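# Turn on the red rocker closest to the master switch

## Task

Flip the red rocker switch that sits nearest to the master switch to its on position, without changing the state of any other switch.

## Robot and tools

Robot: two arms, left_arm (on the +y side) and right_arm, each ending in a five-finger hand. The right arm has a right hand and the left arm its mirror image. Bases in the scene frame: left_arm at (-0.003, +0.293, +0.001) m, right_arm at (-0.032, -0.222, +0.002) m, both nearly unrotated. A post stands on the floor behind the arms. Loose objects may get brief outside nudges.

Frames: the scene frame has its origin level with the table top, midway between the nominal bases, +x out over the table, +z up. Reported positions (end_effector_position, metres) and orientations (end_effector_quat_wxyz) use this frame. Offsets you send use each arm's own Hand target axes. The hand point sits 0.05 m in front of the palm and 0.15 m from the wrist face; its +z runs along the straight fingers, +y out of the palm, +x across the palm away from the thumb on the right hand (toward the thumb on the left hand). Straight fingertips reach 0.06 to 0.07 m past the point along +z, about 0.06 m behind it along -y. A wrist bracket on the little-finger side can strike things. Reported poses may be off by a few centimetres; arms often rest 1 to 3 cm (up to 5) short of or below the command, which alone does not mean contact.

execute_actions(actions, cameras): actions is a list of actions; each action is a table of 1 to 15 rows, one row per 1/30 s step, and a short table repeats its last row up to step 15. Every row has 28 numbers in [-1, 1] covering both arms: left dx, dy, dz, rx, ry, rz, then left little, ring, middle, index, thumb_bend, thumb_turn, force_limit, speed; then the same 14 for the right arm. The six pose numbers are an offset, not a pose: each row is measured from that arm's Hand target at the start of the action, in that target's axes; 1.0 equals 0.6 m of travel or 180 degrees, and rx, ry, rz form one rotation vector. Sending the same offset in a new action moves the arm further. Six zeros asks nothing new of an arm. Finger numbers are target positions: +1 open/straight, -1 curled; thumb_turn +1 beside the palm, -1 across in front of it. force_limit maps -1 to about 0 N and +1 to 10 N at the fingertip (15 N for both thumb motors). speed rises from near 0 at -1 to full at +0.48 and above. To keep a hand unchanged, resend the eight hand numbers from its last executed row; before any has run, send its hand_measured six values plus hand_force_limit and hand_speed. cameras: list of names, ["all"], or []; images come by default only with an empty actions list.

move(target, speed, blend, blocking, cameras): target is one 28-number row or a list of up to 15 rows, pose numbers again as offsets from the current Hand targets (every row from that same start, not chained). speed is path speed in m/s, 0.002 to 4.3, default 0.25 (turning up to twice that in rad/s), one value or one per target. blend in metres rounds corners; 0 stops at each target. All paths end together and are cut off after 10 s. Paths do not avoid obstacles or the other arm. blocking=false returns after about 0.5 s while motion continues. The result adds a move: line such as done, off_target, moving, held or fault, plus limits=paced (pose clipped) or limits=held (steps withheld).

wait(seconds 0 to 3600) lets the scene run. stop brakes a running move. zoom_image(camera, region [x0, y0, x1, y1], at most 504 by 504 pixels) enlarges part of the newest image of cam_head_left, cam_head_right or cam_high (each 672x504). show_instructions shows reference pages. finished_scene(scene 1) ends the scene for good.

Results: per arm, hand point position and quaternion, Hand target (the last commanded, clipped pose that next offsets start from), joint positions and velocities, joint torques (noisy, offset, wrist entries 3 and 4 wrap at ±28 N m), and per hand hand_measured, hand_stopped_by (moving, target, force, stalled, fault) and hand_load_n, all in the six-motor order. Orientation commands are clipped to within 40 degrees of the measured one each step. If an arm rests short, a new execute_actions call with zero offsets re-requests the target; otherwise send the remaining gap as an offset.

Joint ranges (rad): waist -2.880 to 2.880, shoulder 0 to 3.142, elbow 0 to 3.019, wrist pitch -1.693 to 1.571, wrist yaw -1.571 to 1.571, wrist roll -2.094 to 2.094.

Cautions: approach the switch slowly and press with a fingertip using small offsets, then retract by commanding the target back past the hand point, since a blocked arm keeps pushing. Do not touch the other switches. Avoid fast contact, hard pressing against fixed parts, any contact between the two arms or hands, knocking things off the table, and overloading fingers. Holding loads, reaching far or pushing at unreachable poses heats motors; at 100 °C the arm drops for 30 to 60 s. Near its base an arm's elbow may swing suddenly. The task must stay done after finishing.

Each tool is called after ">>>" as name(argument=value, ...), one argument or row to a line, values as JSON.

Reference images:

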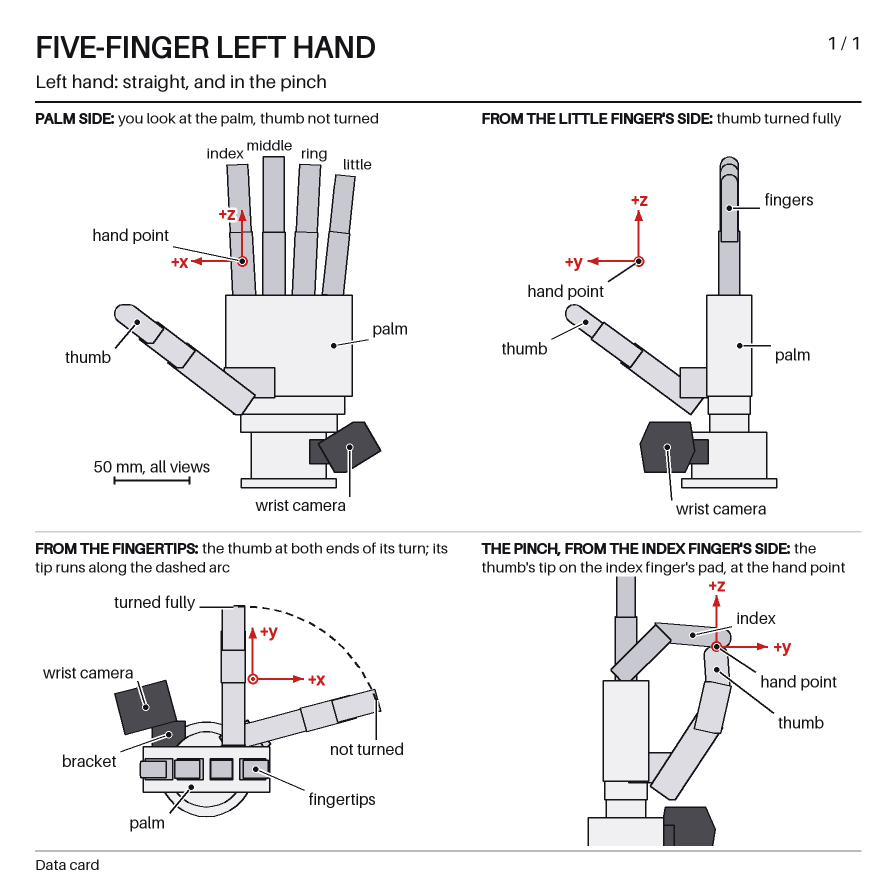

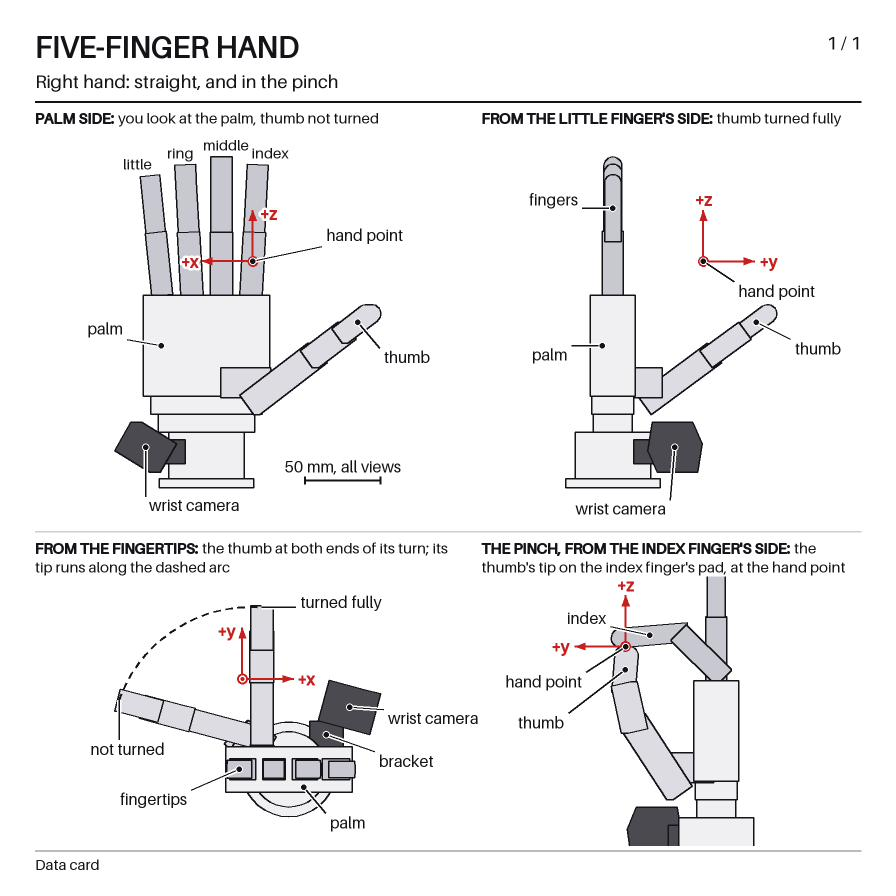

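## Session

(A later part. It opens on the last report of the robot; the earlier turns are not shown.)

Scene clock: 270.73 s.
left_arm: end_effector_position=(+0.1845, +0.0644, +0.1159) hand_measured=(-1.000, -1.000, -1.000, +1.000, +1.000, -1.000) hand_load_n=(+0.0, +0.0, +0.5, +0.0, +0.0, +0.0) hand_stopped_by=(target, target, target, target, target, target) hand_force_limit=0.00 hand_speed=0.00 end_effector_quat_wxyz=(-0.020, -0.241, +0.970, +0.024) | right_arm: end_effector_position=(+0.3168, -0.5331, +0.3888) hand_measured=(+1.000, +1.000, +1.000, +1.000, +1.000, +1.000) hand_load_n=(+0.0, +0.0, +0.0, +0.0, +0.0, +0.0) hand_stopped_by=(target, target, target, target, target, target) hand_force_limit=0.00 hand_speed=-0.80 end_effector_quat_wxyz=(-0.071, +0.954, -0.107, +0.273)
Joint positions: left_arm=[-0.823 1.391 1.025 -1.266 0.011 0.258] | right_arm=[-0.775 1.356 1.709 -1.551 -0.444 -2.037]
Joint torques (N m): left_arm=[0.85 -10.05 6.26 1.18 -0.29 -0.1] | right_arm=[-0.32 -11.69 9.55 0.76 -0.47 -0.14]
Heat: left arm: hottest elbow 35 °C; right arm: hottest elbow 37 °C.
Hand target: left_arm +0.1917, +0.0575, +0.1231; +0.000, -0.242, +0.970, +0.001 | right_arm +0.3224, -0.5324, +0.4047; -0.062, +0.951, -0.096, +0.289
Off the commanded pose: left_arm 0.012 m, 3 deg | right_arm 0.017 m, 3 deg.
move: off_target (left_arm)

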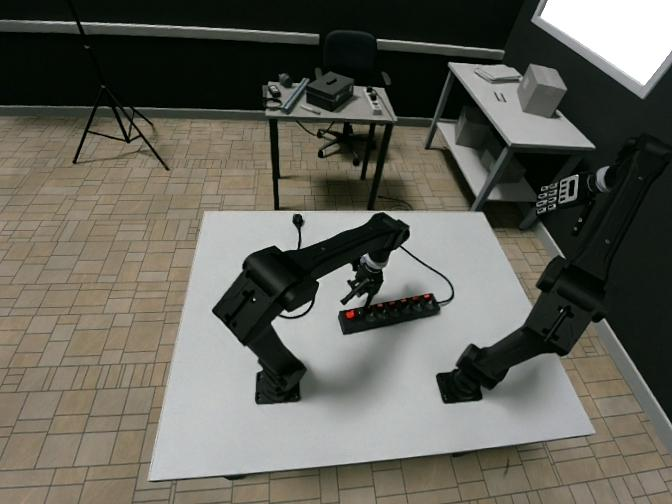

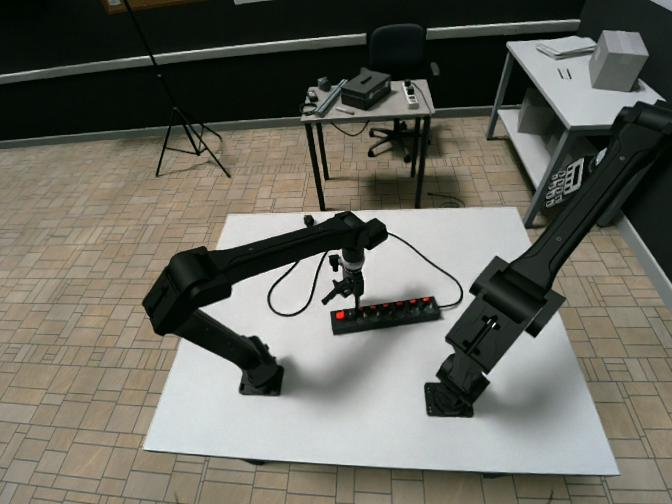

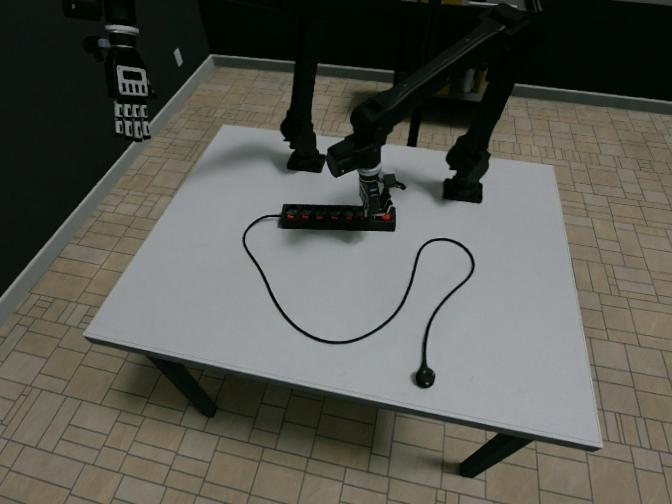

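>>> move(
  target=[
    [0,0,-0.02,0,0,0,-1,-1,-1,1,1,-1,0,0,0,0,0,0,0,0,1,1,1,1,1,1,0.0,-0.8],
    [-0.008, -0.0392, -0.0167, 0, 0, 0, -1, -1, -1, 1, 1, -1, 0, 0, 0,0,0,0,0,0, 1,1,1,1,1,1,0.0,-0.8],
  ],
  speed=0.06,
  cameras=["all"],
)

>>> zoom_image(
  camera="cam_high",
  region=[340, 190, 390, 240],
)

>>> zoom_image(
  camera="cam_head_right",
  region=[330, 280, 380, 330],
)

>>> zoom_image(
  camera="cam_head_left",
  region=[340, 280, 390, 330],
)

Scene clock: 300.57 s.
left_arm: end_effector_position=(+0.1938, +0.0543, +0.1183) hand_measured=(-1.000, -1.000, -1.000, +1.000, +1.000, -1.000) hand_load_n=(+0.0, +0.0, +0.5, +0.0, +0.0, +0.0) hand_stopped_by=(target, target, target, target, target, target) hand_force_limit=0.00 hand_speed=0.00 end_effector_quat_wxyz=(-0.017, -0.241, +0.970, +0.020) | right_arm: end_effector_position=(+0.3168, -0.5331, +0.3888) hand_measured=(+1.000, +1.000, +1.000, +1.000, +1.000, +1.000) hand_load_n=(+0.0, +0.0, +0.0, +0.0, +0.0, +0.0) hand_stopped_by=(target, target, target, target, target, target) hand_force_limit=0.00 hand_speed=-0.80 end_effector_quat_wxyz=(-0.071, +0.954, -0.107, +0.273)
Joint positions: left_arm=[-0.823 1.417 1.06 -1.266 0.011 0.258] | right_arm=[-0.775 1.356 1.709 -1.551 -0.444 -2.037]
Joint torques (N m): left_arm=[0.62 -8.29 9.65 0.09 -0.29 -0.11] | right_arm=[0.03 -11.99 9.47 0.91 -0.46 -0.13]
Heat: left arm: hottest elbow 33 °C; right arm: hottest elbow 37 °C.
Hand target: left_arm +0.2070, +0.0390, +0.1330; +0.000, -0.242, +0.970, +0.001 | right_arm +0.3224, -0.5324, +0.4047; -0.062, +0.951, -0.096, +0.289
Off the commanded pose: left_arm 0.025 m, 3 deg | right_arm 0.017 m, 3 deg.
move: off_target (left_arm)

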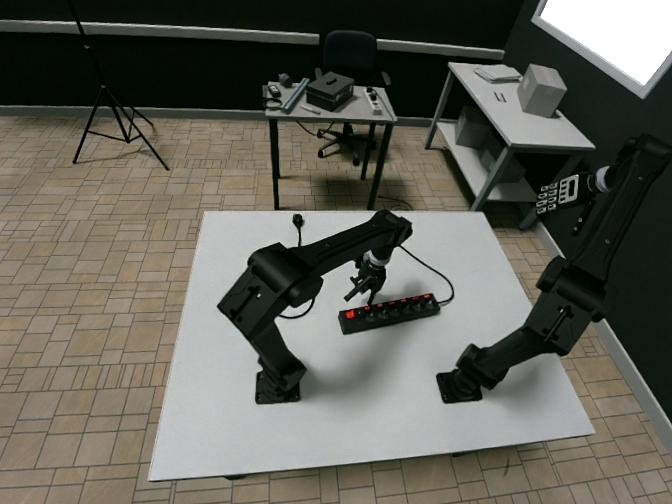

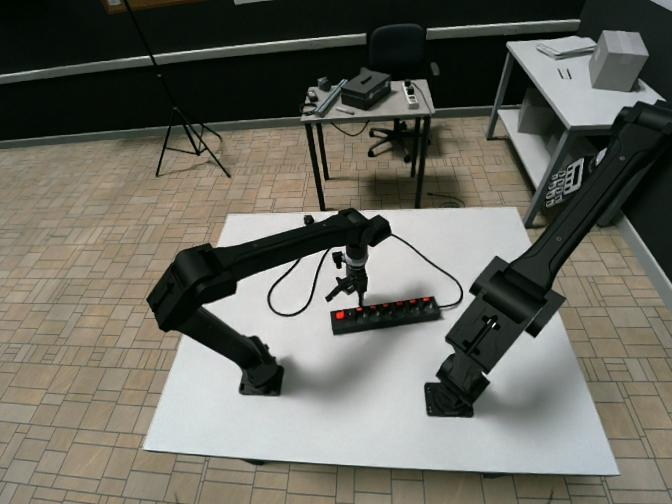

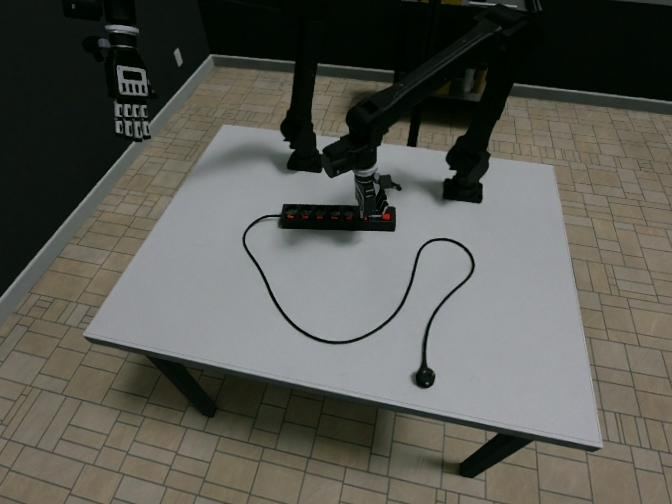

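Scaled by 10.080.

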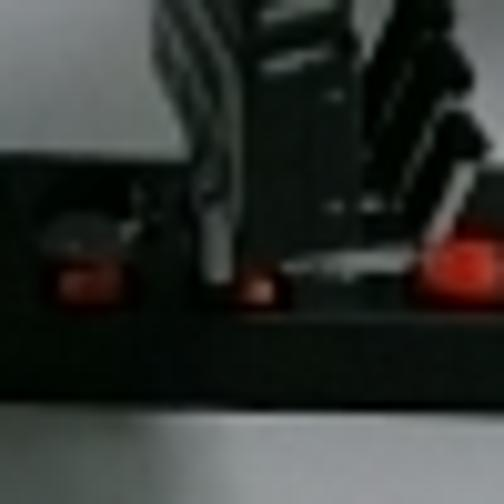

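Scaled by 10.080.

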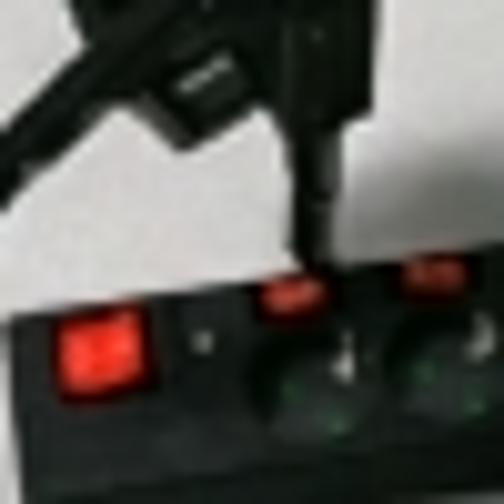

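Scaled by 10.080.

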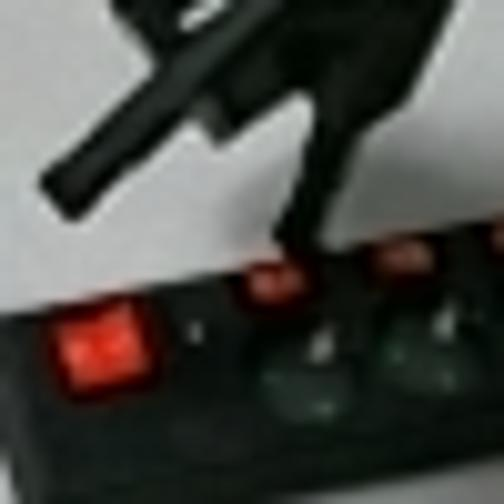

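>>> move(
  target=[0.0105, 0.0013, 0.0067, 0, 0, 0, -1, -1, -1, 1, 1, -1, 0, 0, 0,0,0,0,0,0, 1,1,1,1,1,1,0.0,-0.8],
  speed=0.06,
  cameras=["all"],
)

>>> zoom_image(
  camera="cam_high",
  region=[340, 190, 390, 240],
)

>>> zoom_image(
  camera="cam_head_right",
  region=[330, 280, 380, 330],
)

>>> zoom_image(
  camera="cam_head_left",
  region=[340, 280, 390, 330],
)

Scene clock: 325.27 s.
left_arm: end_effector_position=(+0.1909, +0.0519, +0.1183) hand_measured=(-1.000, -1.000, -1.000, +1.000, +1.000, -1.000) hand_load_n=(+0.0, +0.0, +0.0, +0.0, -0.5, +0.0) hand_stopped_by=(target, target, target, target, target, target) hand_force_limit=0.00 hand_speed=0.00 end_effector_quat_wxyz=(-0.017, -0.239, +0.971, +0.020) | right_arm: end_effector_position=(+0.3168, -0.5331, +0.3888) hand_measured=(+1.000, +1.000, +1.000, +1.000, +1.000, +1.000) hand_load_n=(+0.0, +0.0, +0.0, +0.0, +0.0, +0.0) hand_stopped_by=(target, target, target, target, target, target) hand_force_limit=0.00 hand_speed=-0.80 end_effector_quat_wxyz=(-0.071, +0.954, -0.107, +0.273)
Joint positions: left_arm=[-0.833 1.417 1.06 -1.266 0.011 0.252] | right_arm=[-0.775 1.356 1.709 -1.551 -0.444 -2.037]
Joint torques (N m): left_arm=[-0.03 -8.47 8.68 0.58 -0.28 -0.21] | right_arm=[-0.26 -11.58 9.55 0.8 -0.44 -0.17]
Heat: left arm: hottest elbow 37 °C; right arm: hottest elbow 38 °C.
Hand target: left_arm +0.2011, +0.0367, +0.1290; +0.000, -0.242, +0.970, +0.001 | right_arm +0.3224, -0.5324, +0.4047; -0.062, +0.951, -0.096, +0.289
Off the commanded pose: left_arm 0.021 m, 3 deg | right_arm 0.017 m, 3 deg.
move: off_target (left_arm)

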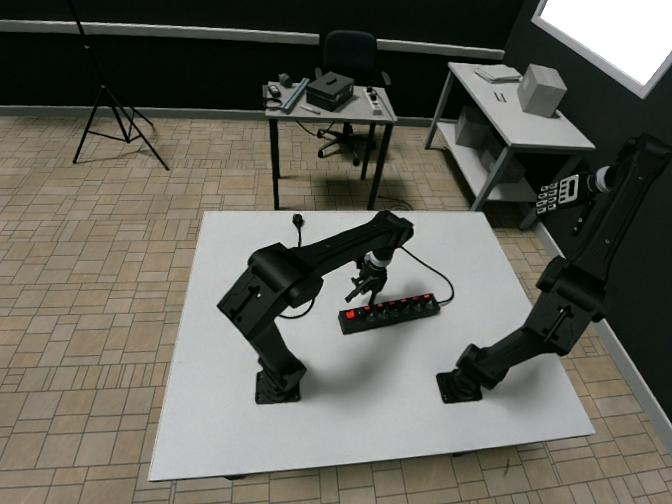

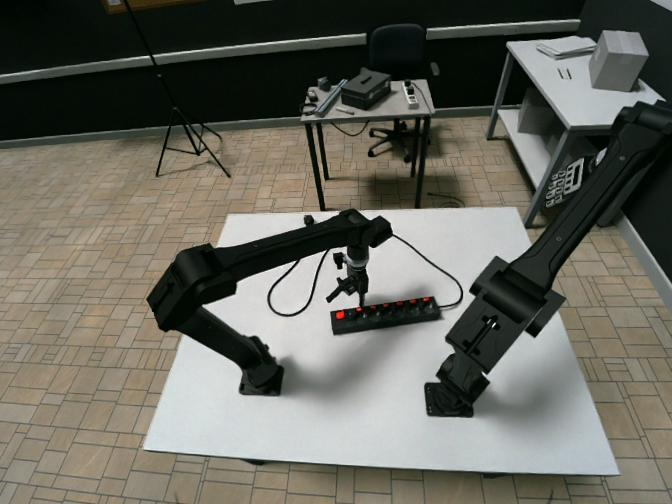

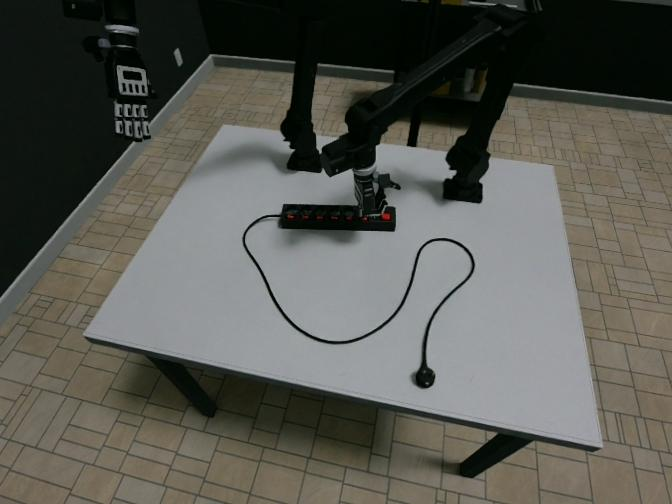

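Scaled by 10.080.

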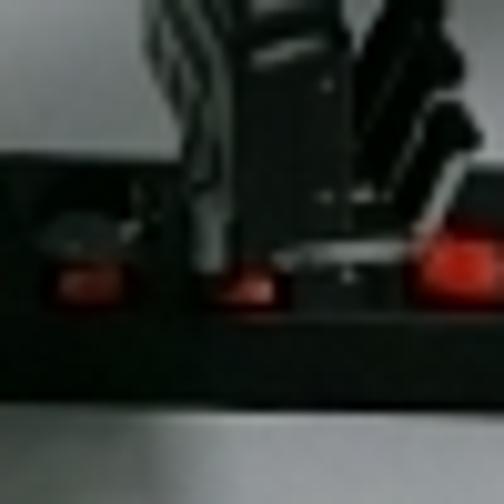

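Scaled by 10.080.

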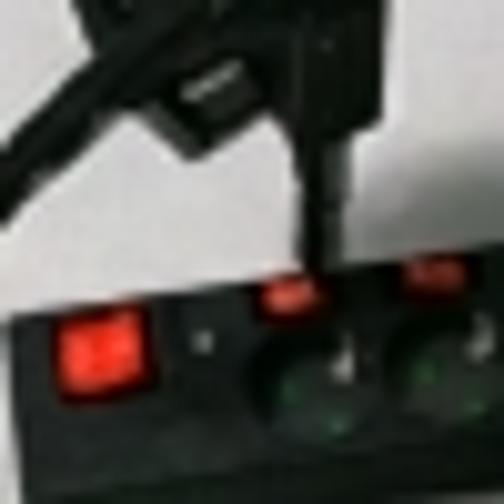

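Scaled by 10.080.

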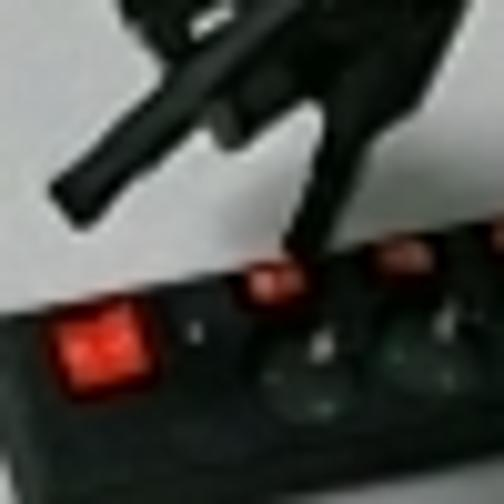

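>>> move(
  target=[0, 0.0122, 0.01, 0, 0, 0, -1, -1, -1, 1, 1, -1, 0, 0, 0,0,0,0,0,0, 1,1,1,1,1,1,0.0,-0.8],
  speed=0.05,
  cameras=["all"],
)

>>> zoom_image(
  camera="cam_high",
  region=[340, 190, 390, 240],
)

>>> zoom_image(
  camera="cam_head_right",
  region=[330, 280, 380, 330],
)

>>> zoom_image(
  camera="cam_head_left",
  region=[340, 280, 390, 330],
)

Scene clock: 339.17 s.
left_arm: end_effector_position=(+0.1909, +0.0519, +0.1183) hand_measured=(-1.000, -1.000, -1.000, +1.000, +1.000, -1.000) hand_load_n=(+0.0, +0.0, +0.0, +0.0, +0.0, +0.0) hand_stopped_by=(target, target, target, target, target, target) hand_force_limit=0.00 hand_speed=0.00 end_effector_quat_wxyz=(-0.017, -0.239, +0.971, +0.020) | right_arm: end_effector_position=(+0.3168, -0.5331, +0.3888) hand_measured=(+1.000, +1.000, +1.000, +1.000, +1.000, +1.000) hand_load_n=(+0.0, +0.0, +0.0, -0.5, +0.0, +0.0) hand_stopped_by=(target, target, target, target, target, target) hand_force_limit=0.00 hand_speed=-0.80 end_effector_quat_wxyz=(-0.071, +0.954, -0.107, +0.273)
Joint positions: left_arm=[-0.833 1.417 1.06 -1.266 0.011 0.252] | right_arm=[-0.775 1.356 1.709 -1.551 -0.444 -2.037]
Joint torques (N m): left_arm=[0.44 -9.41 6.45 1.24 -0.29 -0.15] | right_arm=[-0.5 -11.46 9.63 0.88 -0.48 -0.17]
Heat: left arm: hottest elbow 37 °C; right arm: hottest elbow 38 °C.
Hand target: left_arm +0.1976, +0.0432, +0.1230; +0.000, -0.242, +0.970, +0.001 | right_arm +0.3224, -0.5324, +0.4047; -0.062, +0.951, -0.096, +0.289
Off the commanded pose: left_arm 0.012 m, 3 deg | right_arm 0.017 m, 3 deg.
move: off_target (left_arm)

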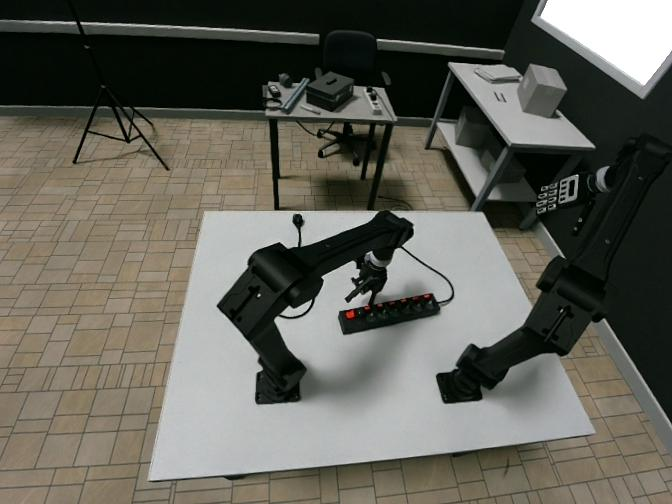

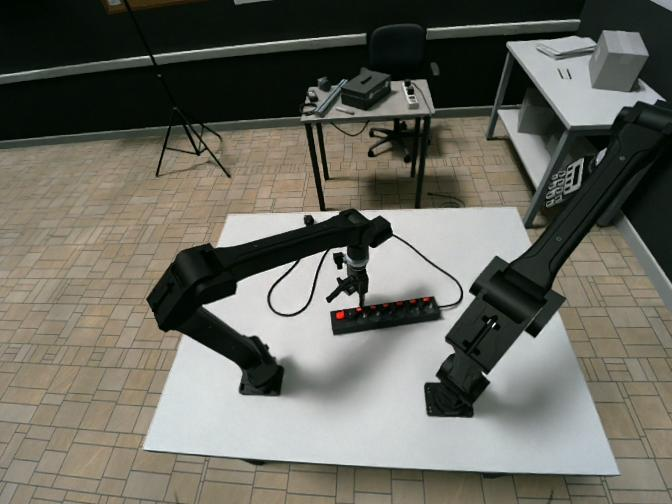

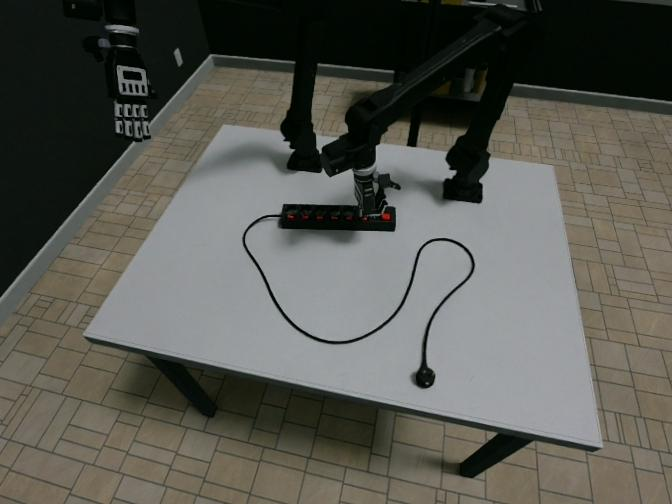

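Scaled by 10.080.

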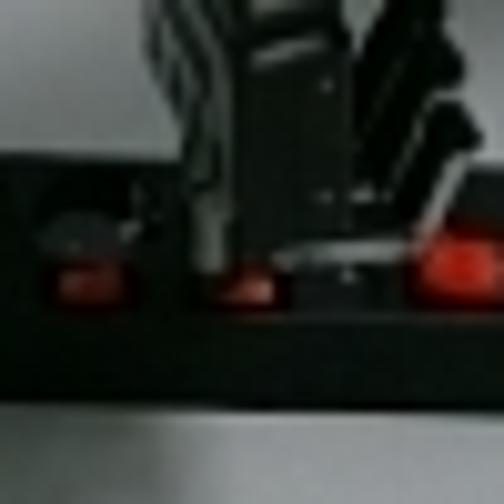

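Scaled by 10.080.

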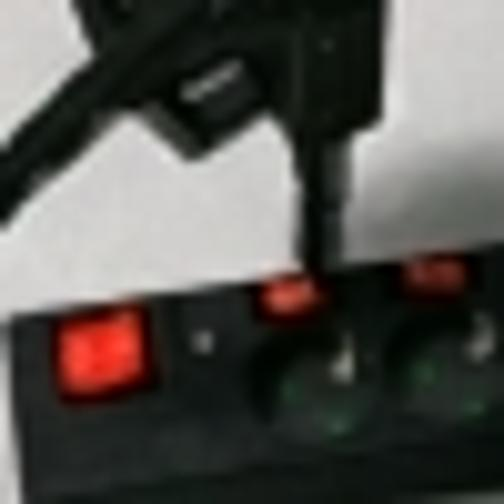

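Scaled by 10.080.

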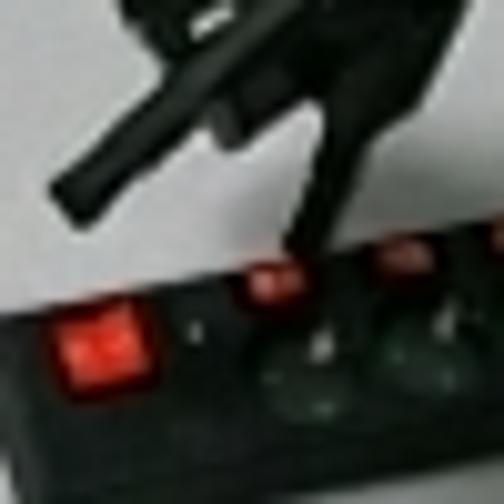

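>>> move(
  target=[0.0007, 0.0058, 0.0067, 0, 0, 0, -1, -1, -1, 1, 1, -1, 0, 0, 0,0,0,0,0,0, 1,1,1,1,1,1,0.0,-0.8],
  speed=0.05,
)

Scene clock: 344.40 s.
left_arm: end_effector_position=(+0.1901, +0.0527, +0.1151) hand_measured=(-1.000, -1.000, -1.000, +1.000, +1.000, -1.000) hand_load_n=(+0.0, +0.0, +0.0, +0.0, +0.0, +0.0) hand_stopped_by=(target, target, target, target, target, target) hand_force_limit=0.00 hand_speed=0.00 end_effector_quat_wxyz=(-0.017, -0.240, +0.971, +0.020) | right_arm: end_effector_position=(+0.3168, -0.5331, +0.3888) hand_measured=(+1.000, +1.000, +1.000, +1.000, +1.000, +1.000) hand_load_n=(+0.0, +0.0, +0.0, +0.0, +0.0, +0.0) hand_stopped_by=(target, target, target, target, target, target) hand_force_limit=0.00 hand_speed=-0.80 end_effector_quat_wxyz=(-0.071, +0.954, -0.107, +0.273)
Joint positions: left_arm=[-0.833 1.417 1.051 -1.257 0.011 0.25] | right_arm=[-0.775 1.356 1.709 -1.551 -0.444 -2.037]
Joint torques (N m): left_arm=[0.38 -9.7 5.9 1.32 -0.28 -0.14] | right_arm=[-0.21 -11.58 9.51 0.75 -0.46 -0.13]
Heat: left arm: hottest elbow 37 °C; right arm: hottest elbow 38 °C.
Hand target: left_arm +0.1956, +0.0461, +0.1190; +0.000, -0.242, +0.970, +0.001 | right_arm +0.3224, -0.5324, +0.4047; -0.062, +0.951, -0.096, +0.289
Off the commanded pose: left_arm 0.010 m, 3 deg | right_arm 0.017 m, 3 deg.
move: off_target (left_arm)

>>> move(
  target=[0.0007, 0.0050, 0.005, 0, 0, 0, -1, -1, -1, 1, 1, -1, 0, 0, 0,0,0,0,0,0, 1,1,1,1,1,1,0.0,-0.8],
  speed=0.05,
  cameras=["all"],
)

>>> zoom_image(
  camera="cam_high",
  region=[340, 190, 390, 240],
)

>>> zoom_image(
  camera="cam_head_right",
  region=[330, 280, 380, 330],
)

>>> zoom_image(
  camera="cam_head_left",
  region=[340, 280, 390, 330],
)

Scene clock: 357.63 s.
left_arm: end_effector_position=(+0.1897, +0.0524, +0.1143) hand_measured=(-1.000, -1.000, -1.000, +1.000, +1.000, -1.000) hand_load_n=(+0.0, +0.0, +0.0, +0.0, +0.0, +0.0) hand_stopped_by=(target, target, target, target, target, target) hand_force_limit=0.00 hand_speed=0.00 end_effector_quat_wxyz=(-0.015, -0.243, +0.970, +0.016) | right_arm: end_effector_position=(+0.3168, -0.5331, +0.3888) hand_measured=(+1.000, +1.000, +1.000, +1.000, +1.000, +1.000) hand_load_n=(+0.0, +0.0, +0.0, +0.0, +0.0, +0.0) hand_stopped_by=(target, target, target, target, target, target) hand_force_limit=0.00 hand_speed=-0.80 end_effector_quat_wxyz=(-0.071, +0.954, -0.107, +0.273)
Joint positions: left_arm=[-0.833 1.409 1.043 -1.246 0.011 0.243] | right_arm=[-0.775 1.356 1.709 -1.551 -0.444 -2.037]
Joint torques (N m): left_arm=[0.62 -9.47 5.57 1.25 -0.28 -0.11] | right_arm=[-0.73 -12.34 9.48 0.79 -0.47 -0.17]
Heat: left arm: hottest elbow 35 °C; right arm: hottest elbow 38 °C.
Hand target: left_arm +0.1939, +0.0485, +0.1160; +0.000, -0.242, +0.970, +0.001 | right_arm +0.3224, -0.5324, +0.4047; -0.062, +0.951, -0.096, +0.289
Off the commanded pose: left_arm 0.006 m, 2 deg | right_arm 0.017 m, 3 deg.
move: done

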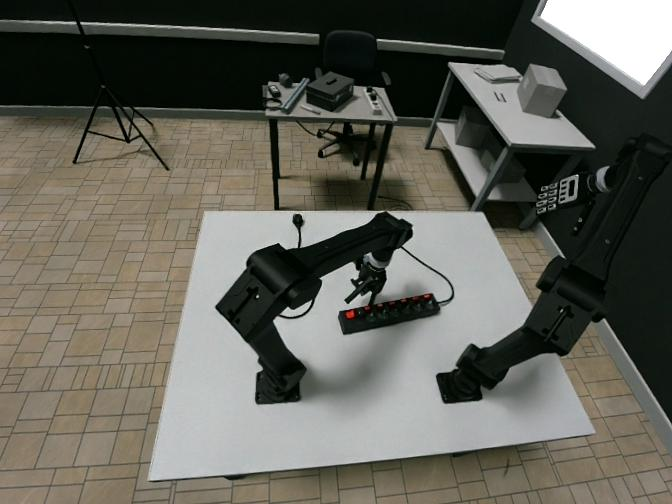

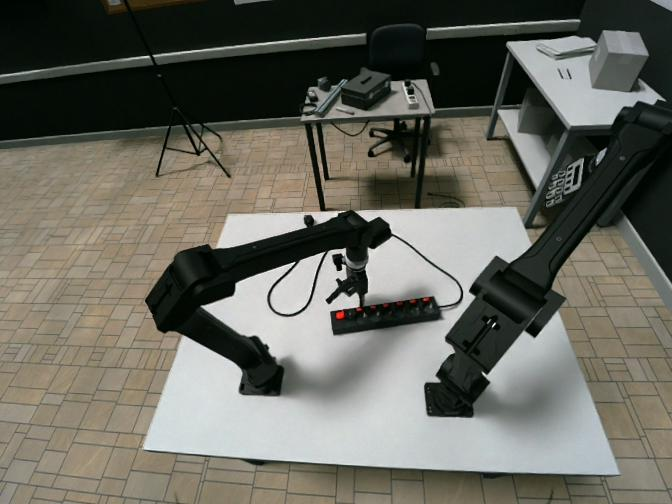

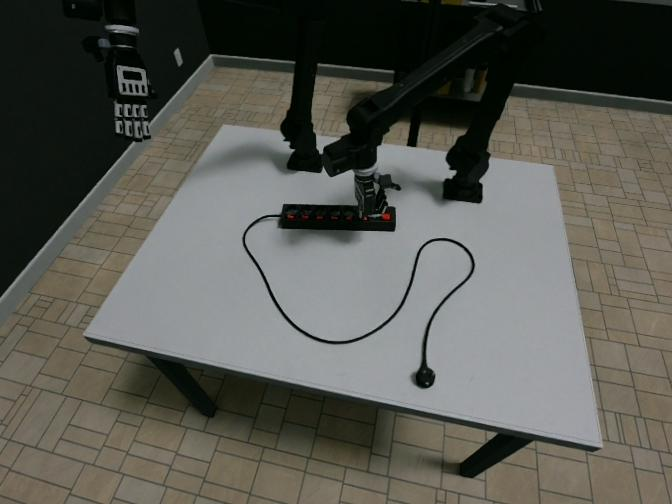

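Scaled by 10.080.

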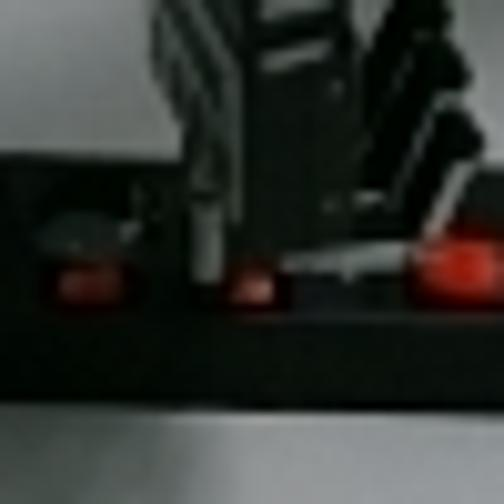

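Scaled by 10.080.

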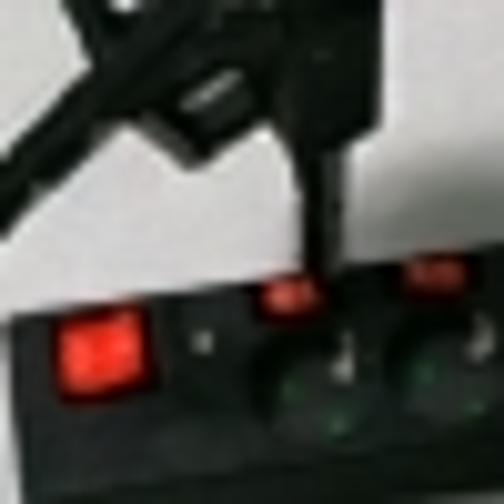

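Scaled by 10.080.

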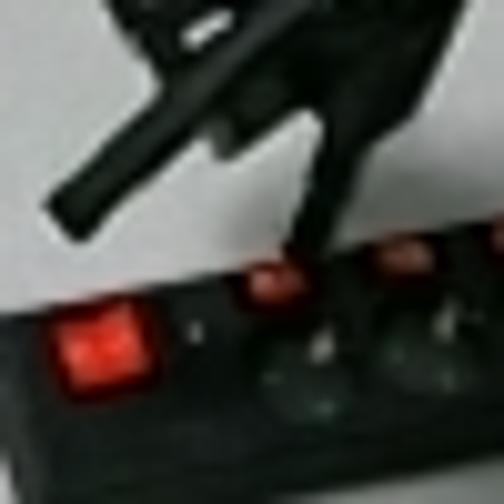

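>>> move(
  target=[0.0012, 0.0065, 0.0017, 0, 0, 0, -1, -1, -1, 1, 1, -1, 0, 0, 0,0,0,0,0,0, 1,1,1,1,1,1,0.0,-0.8],
  speed=0.05,
  cameras=["all"],
)

>>> zoom_image(
  camera="cam_high",
  region=[340, 190, 390, 240],
)

>>> zoom_image(
  camera="cam_head_right",
  region=[330, 280, 380, 330],
)

>>> zoom_image(
  camera="cam_head_left",
  region=[340, 280, 390, 330],
)

Scene clock: 370.97 s.
left_arm: end_effector_position=(+0.1885, +0.0537, +0.1132) hand_measured=(-1.000, -1.000, -1.000, +1.000, +1.000, -1.000) hand_load_n=(+0.0, +0.0, +0.0, +0.0, +0.0, +0.0) hand_stopped_by=(target, target, target, target, target, target) hand_force_limit=0.00 hand_speed=0.00 end_effector_quat_wxyz=(-0.013, -0.243, +0.970, +0.012) | right_arm: end_effector_position=(+0.3168, -0.5331, +0.3888) hand_measured=(+1.000, +1.000, +1.000, +1.000, +1.000, +1.000) hand_load_n=(+0.5, +0.0, +0.0, +0.0, +0.0, +0.0) hand_stopped_by=(target, target, target, target, target, target) hand_force_limit=0.00 hand_speed=-0.80 end_effector_quat_wxyz=(-0.071, +0.954, -0.107, +0.273)
Joint positions: left_arm=[-0.833 1.4 1.032 -1.237 0.011 0.243] | right_arm=[-0.775 1.356 1.709 -1.551 -0.444 -2.037]
Joint torques (N m): left_arm=[0.67 -9.23 5.42 1.02 -0.29 -0.12] | right_arm=[-0.32 -12.16 9.47 0.7 -0.41 -0.15]
Heat: left arm: hottest elbow 34 °C; right arm: hottest elbow 38 °C.
Hand target: left_arm +0.1914, +0.0516, +0.1150; +0.000, -0.242, +0.970, +0.001 | right_arm +0.3224, -0.5324, +0.4047; -0.062, +0.951, -0.096, +0.289
Off the commanded pose: left_arm 0.004 m, 2 deg | right_arm 0.017 m, 3 deg.
move: done

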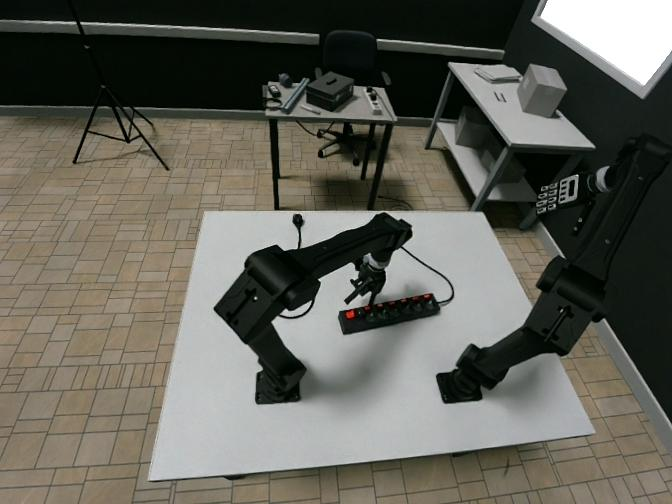

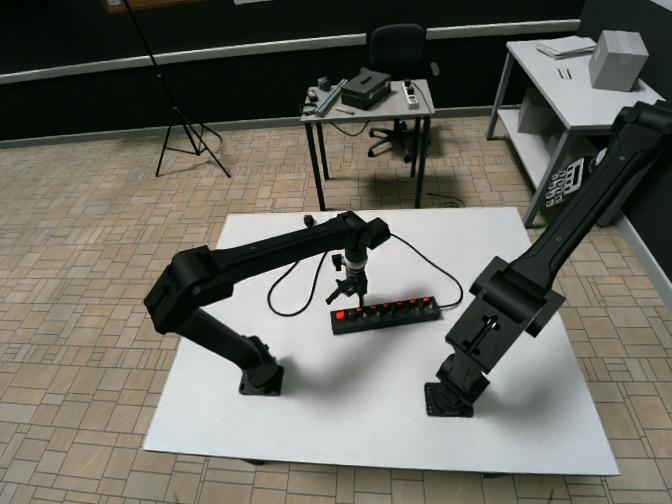

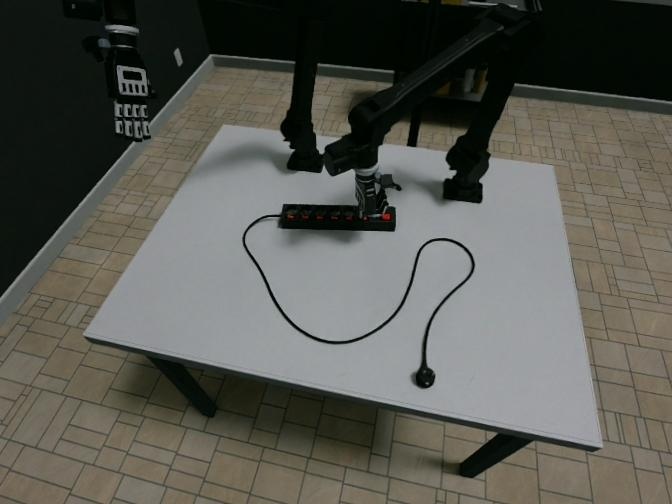

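Scaled by 10.080.

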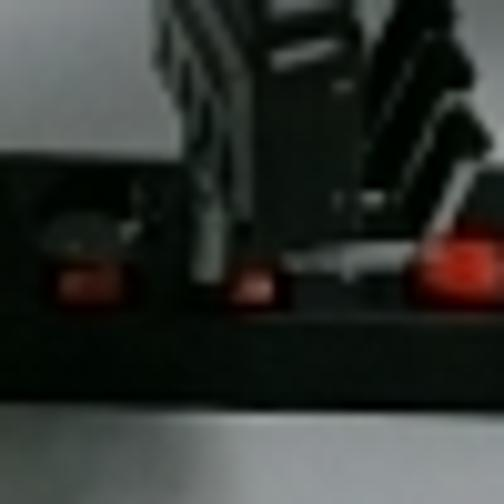

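Scaled by 10.080.

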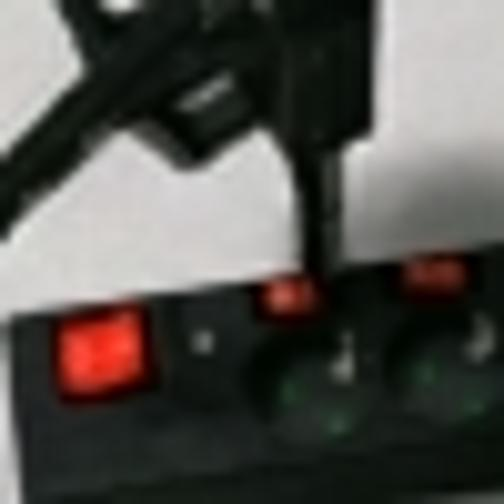

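Scaled by 10.080.

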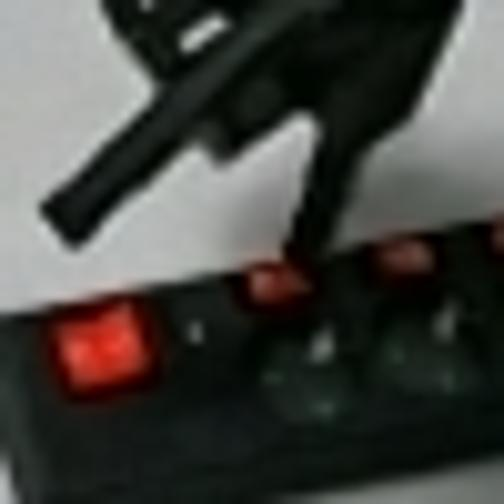

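>>> move(
  target=[0.0013, 0.0085, 0.0010, 0, 0, 0, -1, -1, -1, 1, 1, -1, 0, 0, 0,0,0,0,0,0, 1,1,1,1,1,1,0.0,-0.8],
  speed=0.05,
  cameras=["all"],
)

>>> zoom_image(
  camera="cam_high",
  region=[340, 190, 390, 240],
)

>>> zoom_image(
  camera="cam_head_right",
  region=[330, 280, 380, 330],
)

>>> zoom_image(
  camera="cam_head_left",
  region=[340, 280, 390, 330],
)

Scene clock: 385.27 s.
left_arm: end_effector_position=(+0.1874, +0.0549, +0.1122) hand_measured=(-1.000, -1.000, -1.000, +1.000, +1.000, -1.000) hand_load_n=(+0.0, +0.0, +0.0, +0.5, +0.0, +0.0) hand_stopped_by=(target, target, target, target, target, target) hand_force_limit=0.00 hand_speed=0.00 end_effector_quat_wxyz=(-0.010, -0.243, +0.970, +0.006) | right_arm: end_effector_position=(+0.3168, -0.5331, +0.3888) hand_measured=(+1.000, +1.000, +1.000, +1.000, +1.000, +1.000) hand_load_n=(+0.0, -0.5, +0.0, +0.0, +0.0, +0.0) hand_stopped_by=(target, target, target, target, target, target) hand_force_limit=0.00 hand_speed=-0.80 end_effector_quat_wxyz=(-0.071, +0.954, -0.107, +0.273)
Joint positions: left_arm=[-0.833 1.386 1.018 -1.223 0.011 0.243] | right_arm=[-0.775 1.356 1.709 -1.551 -0.444 -2.037]
Joint torques (N m): left_arm=[0.73 -9.17 5.35 0.87 -0.29 -0.1] | right_arm=[-0.44 -11.58 9.59 0.84 -0.45 -0.14]
Heat: left arm: hottest elbow 33 °C; right arm: hottest elbow 38 °C.
Hand target: left_arm +0.1883, +0.0558, +0.1144; +0.000, -0.242, +0.970, +0.001 | right_arm +0.3224, -0.5324, +0.4047; -0.062, +0.951, -0.096, +0.289
Off the commanded pose: left_arm 0.003 m, 1 deg | right_arm 0.017 m, 3 deg.
move: done

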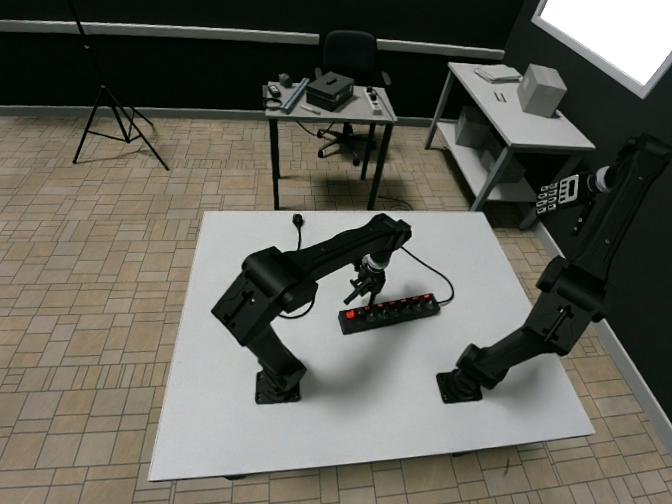

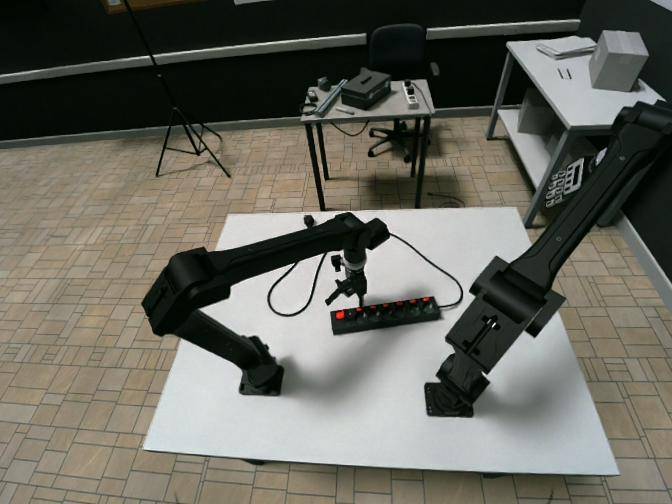

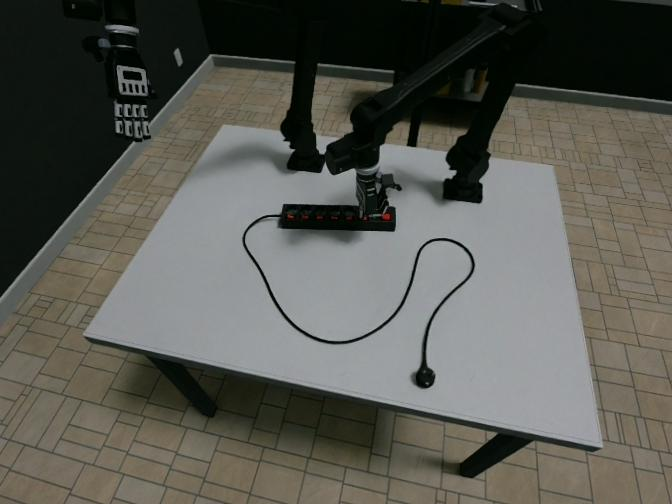

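Scaled by 10.080.

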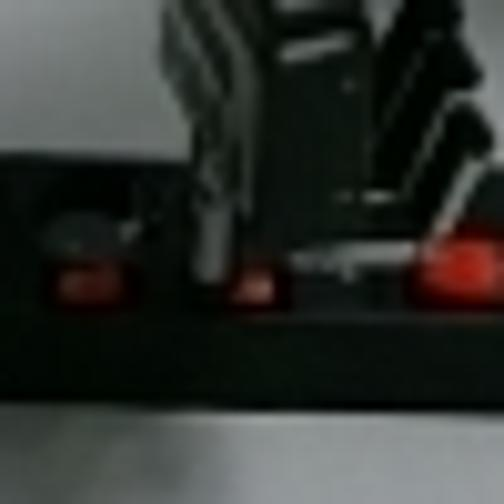

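Scaled by 10.080.

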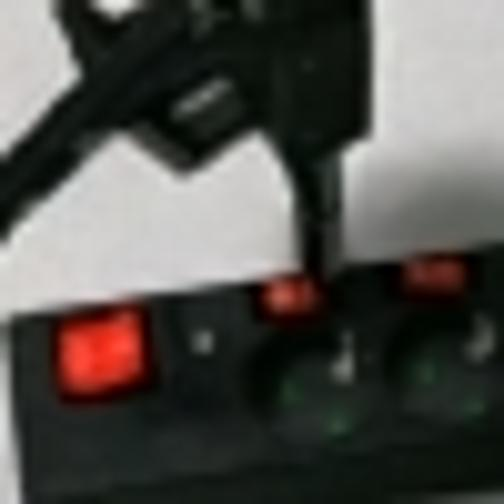

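Scaled by 10.080.

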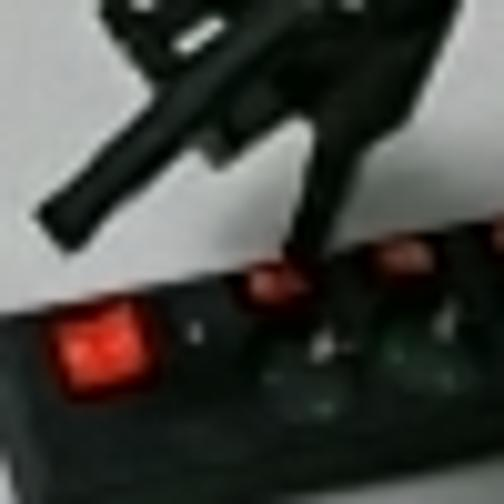

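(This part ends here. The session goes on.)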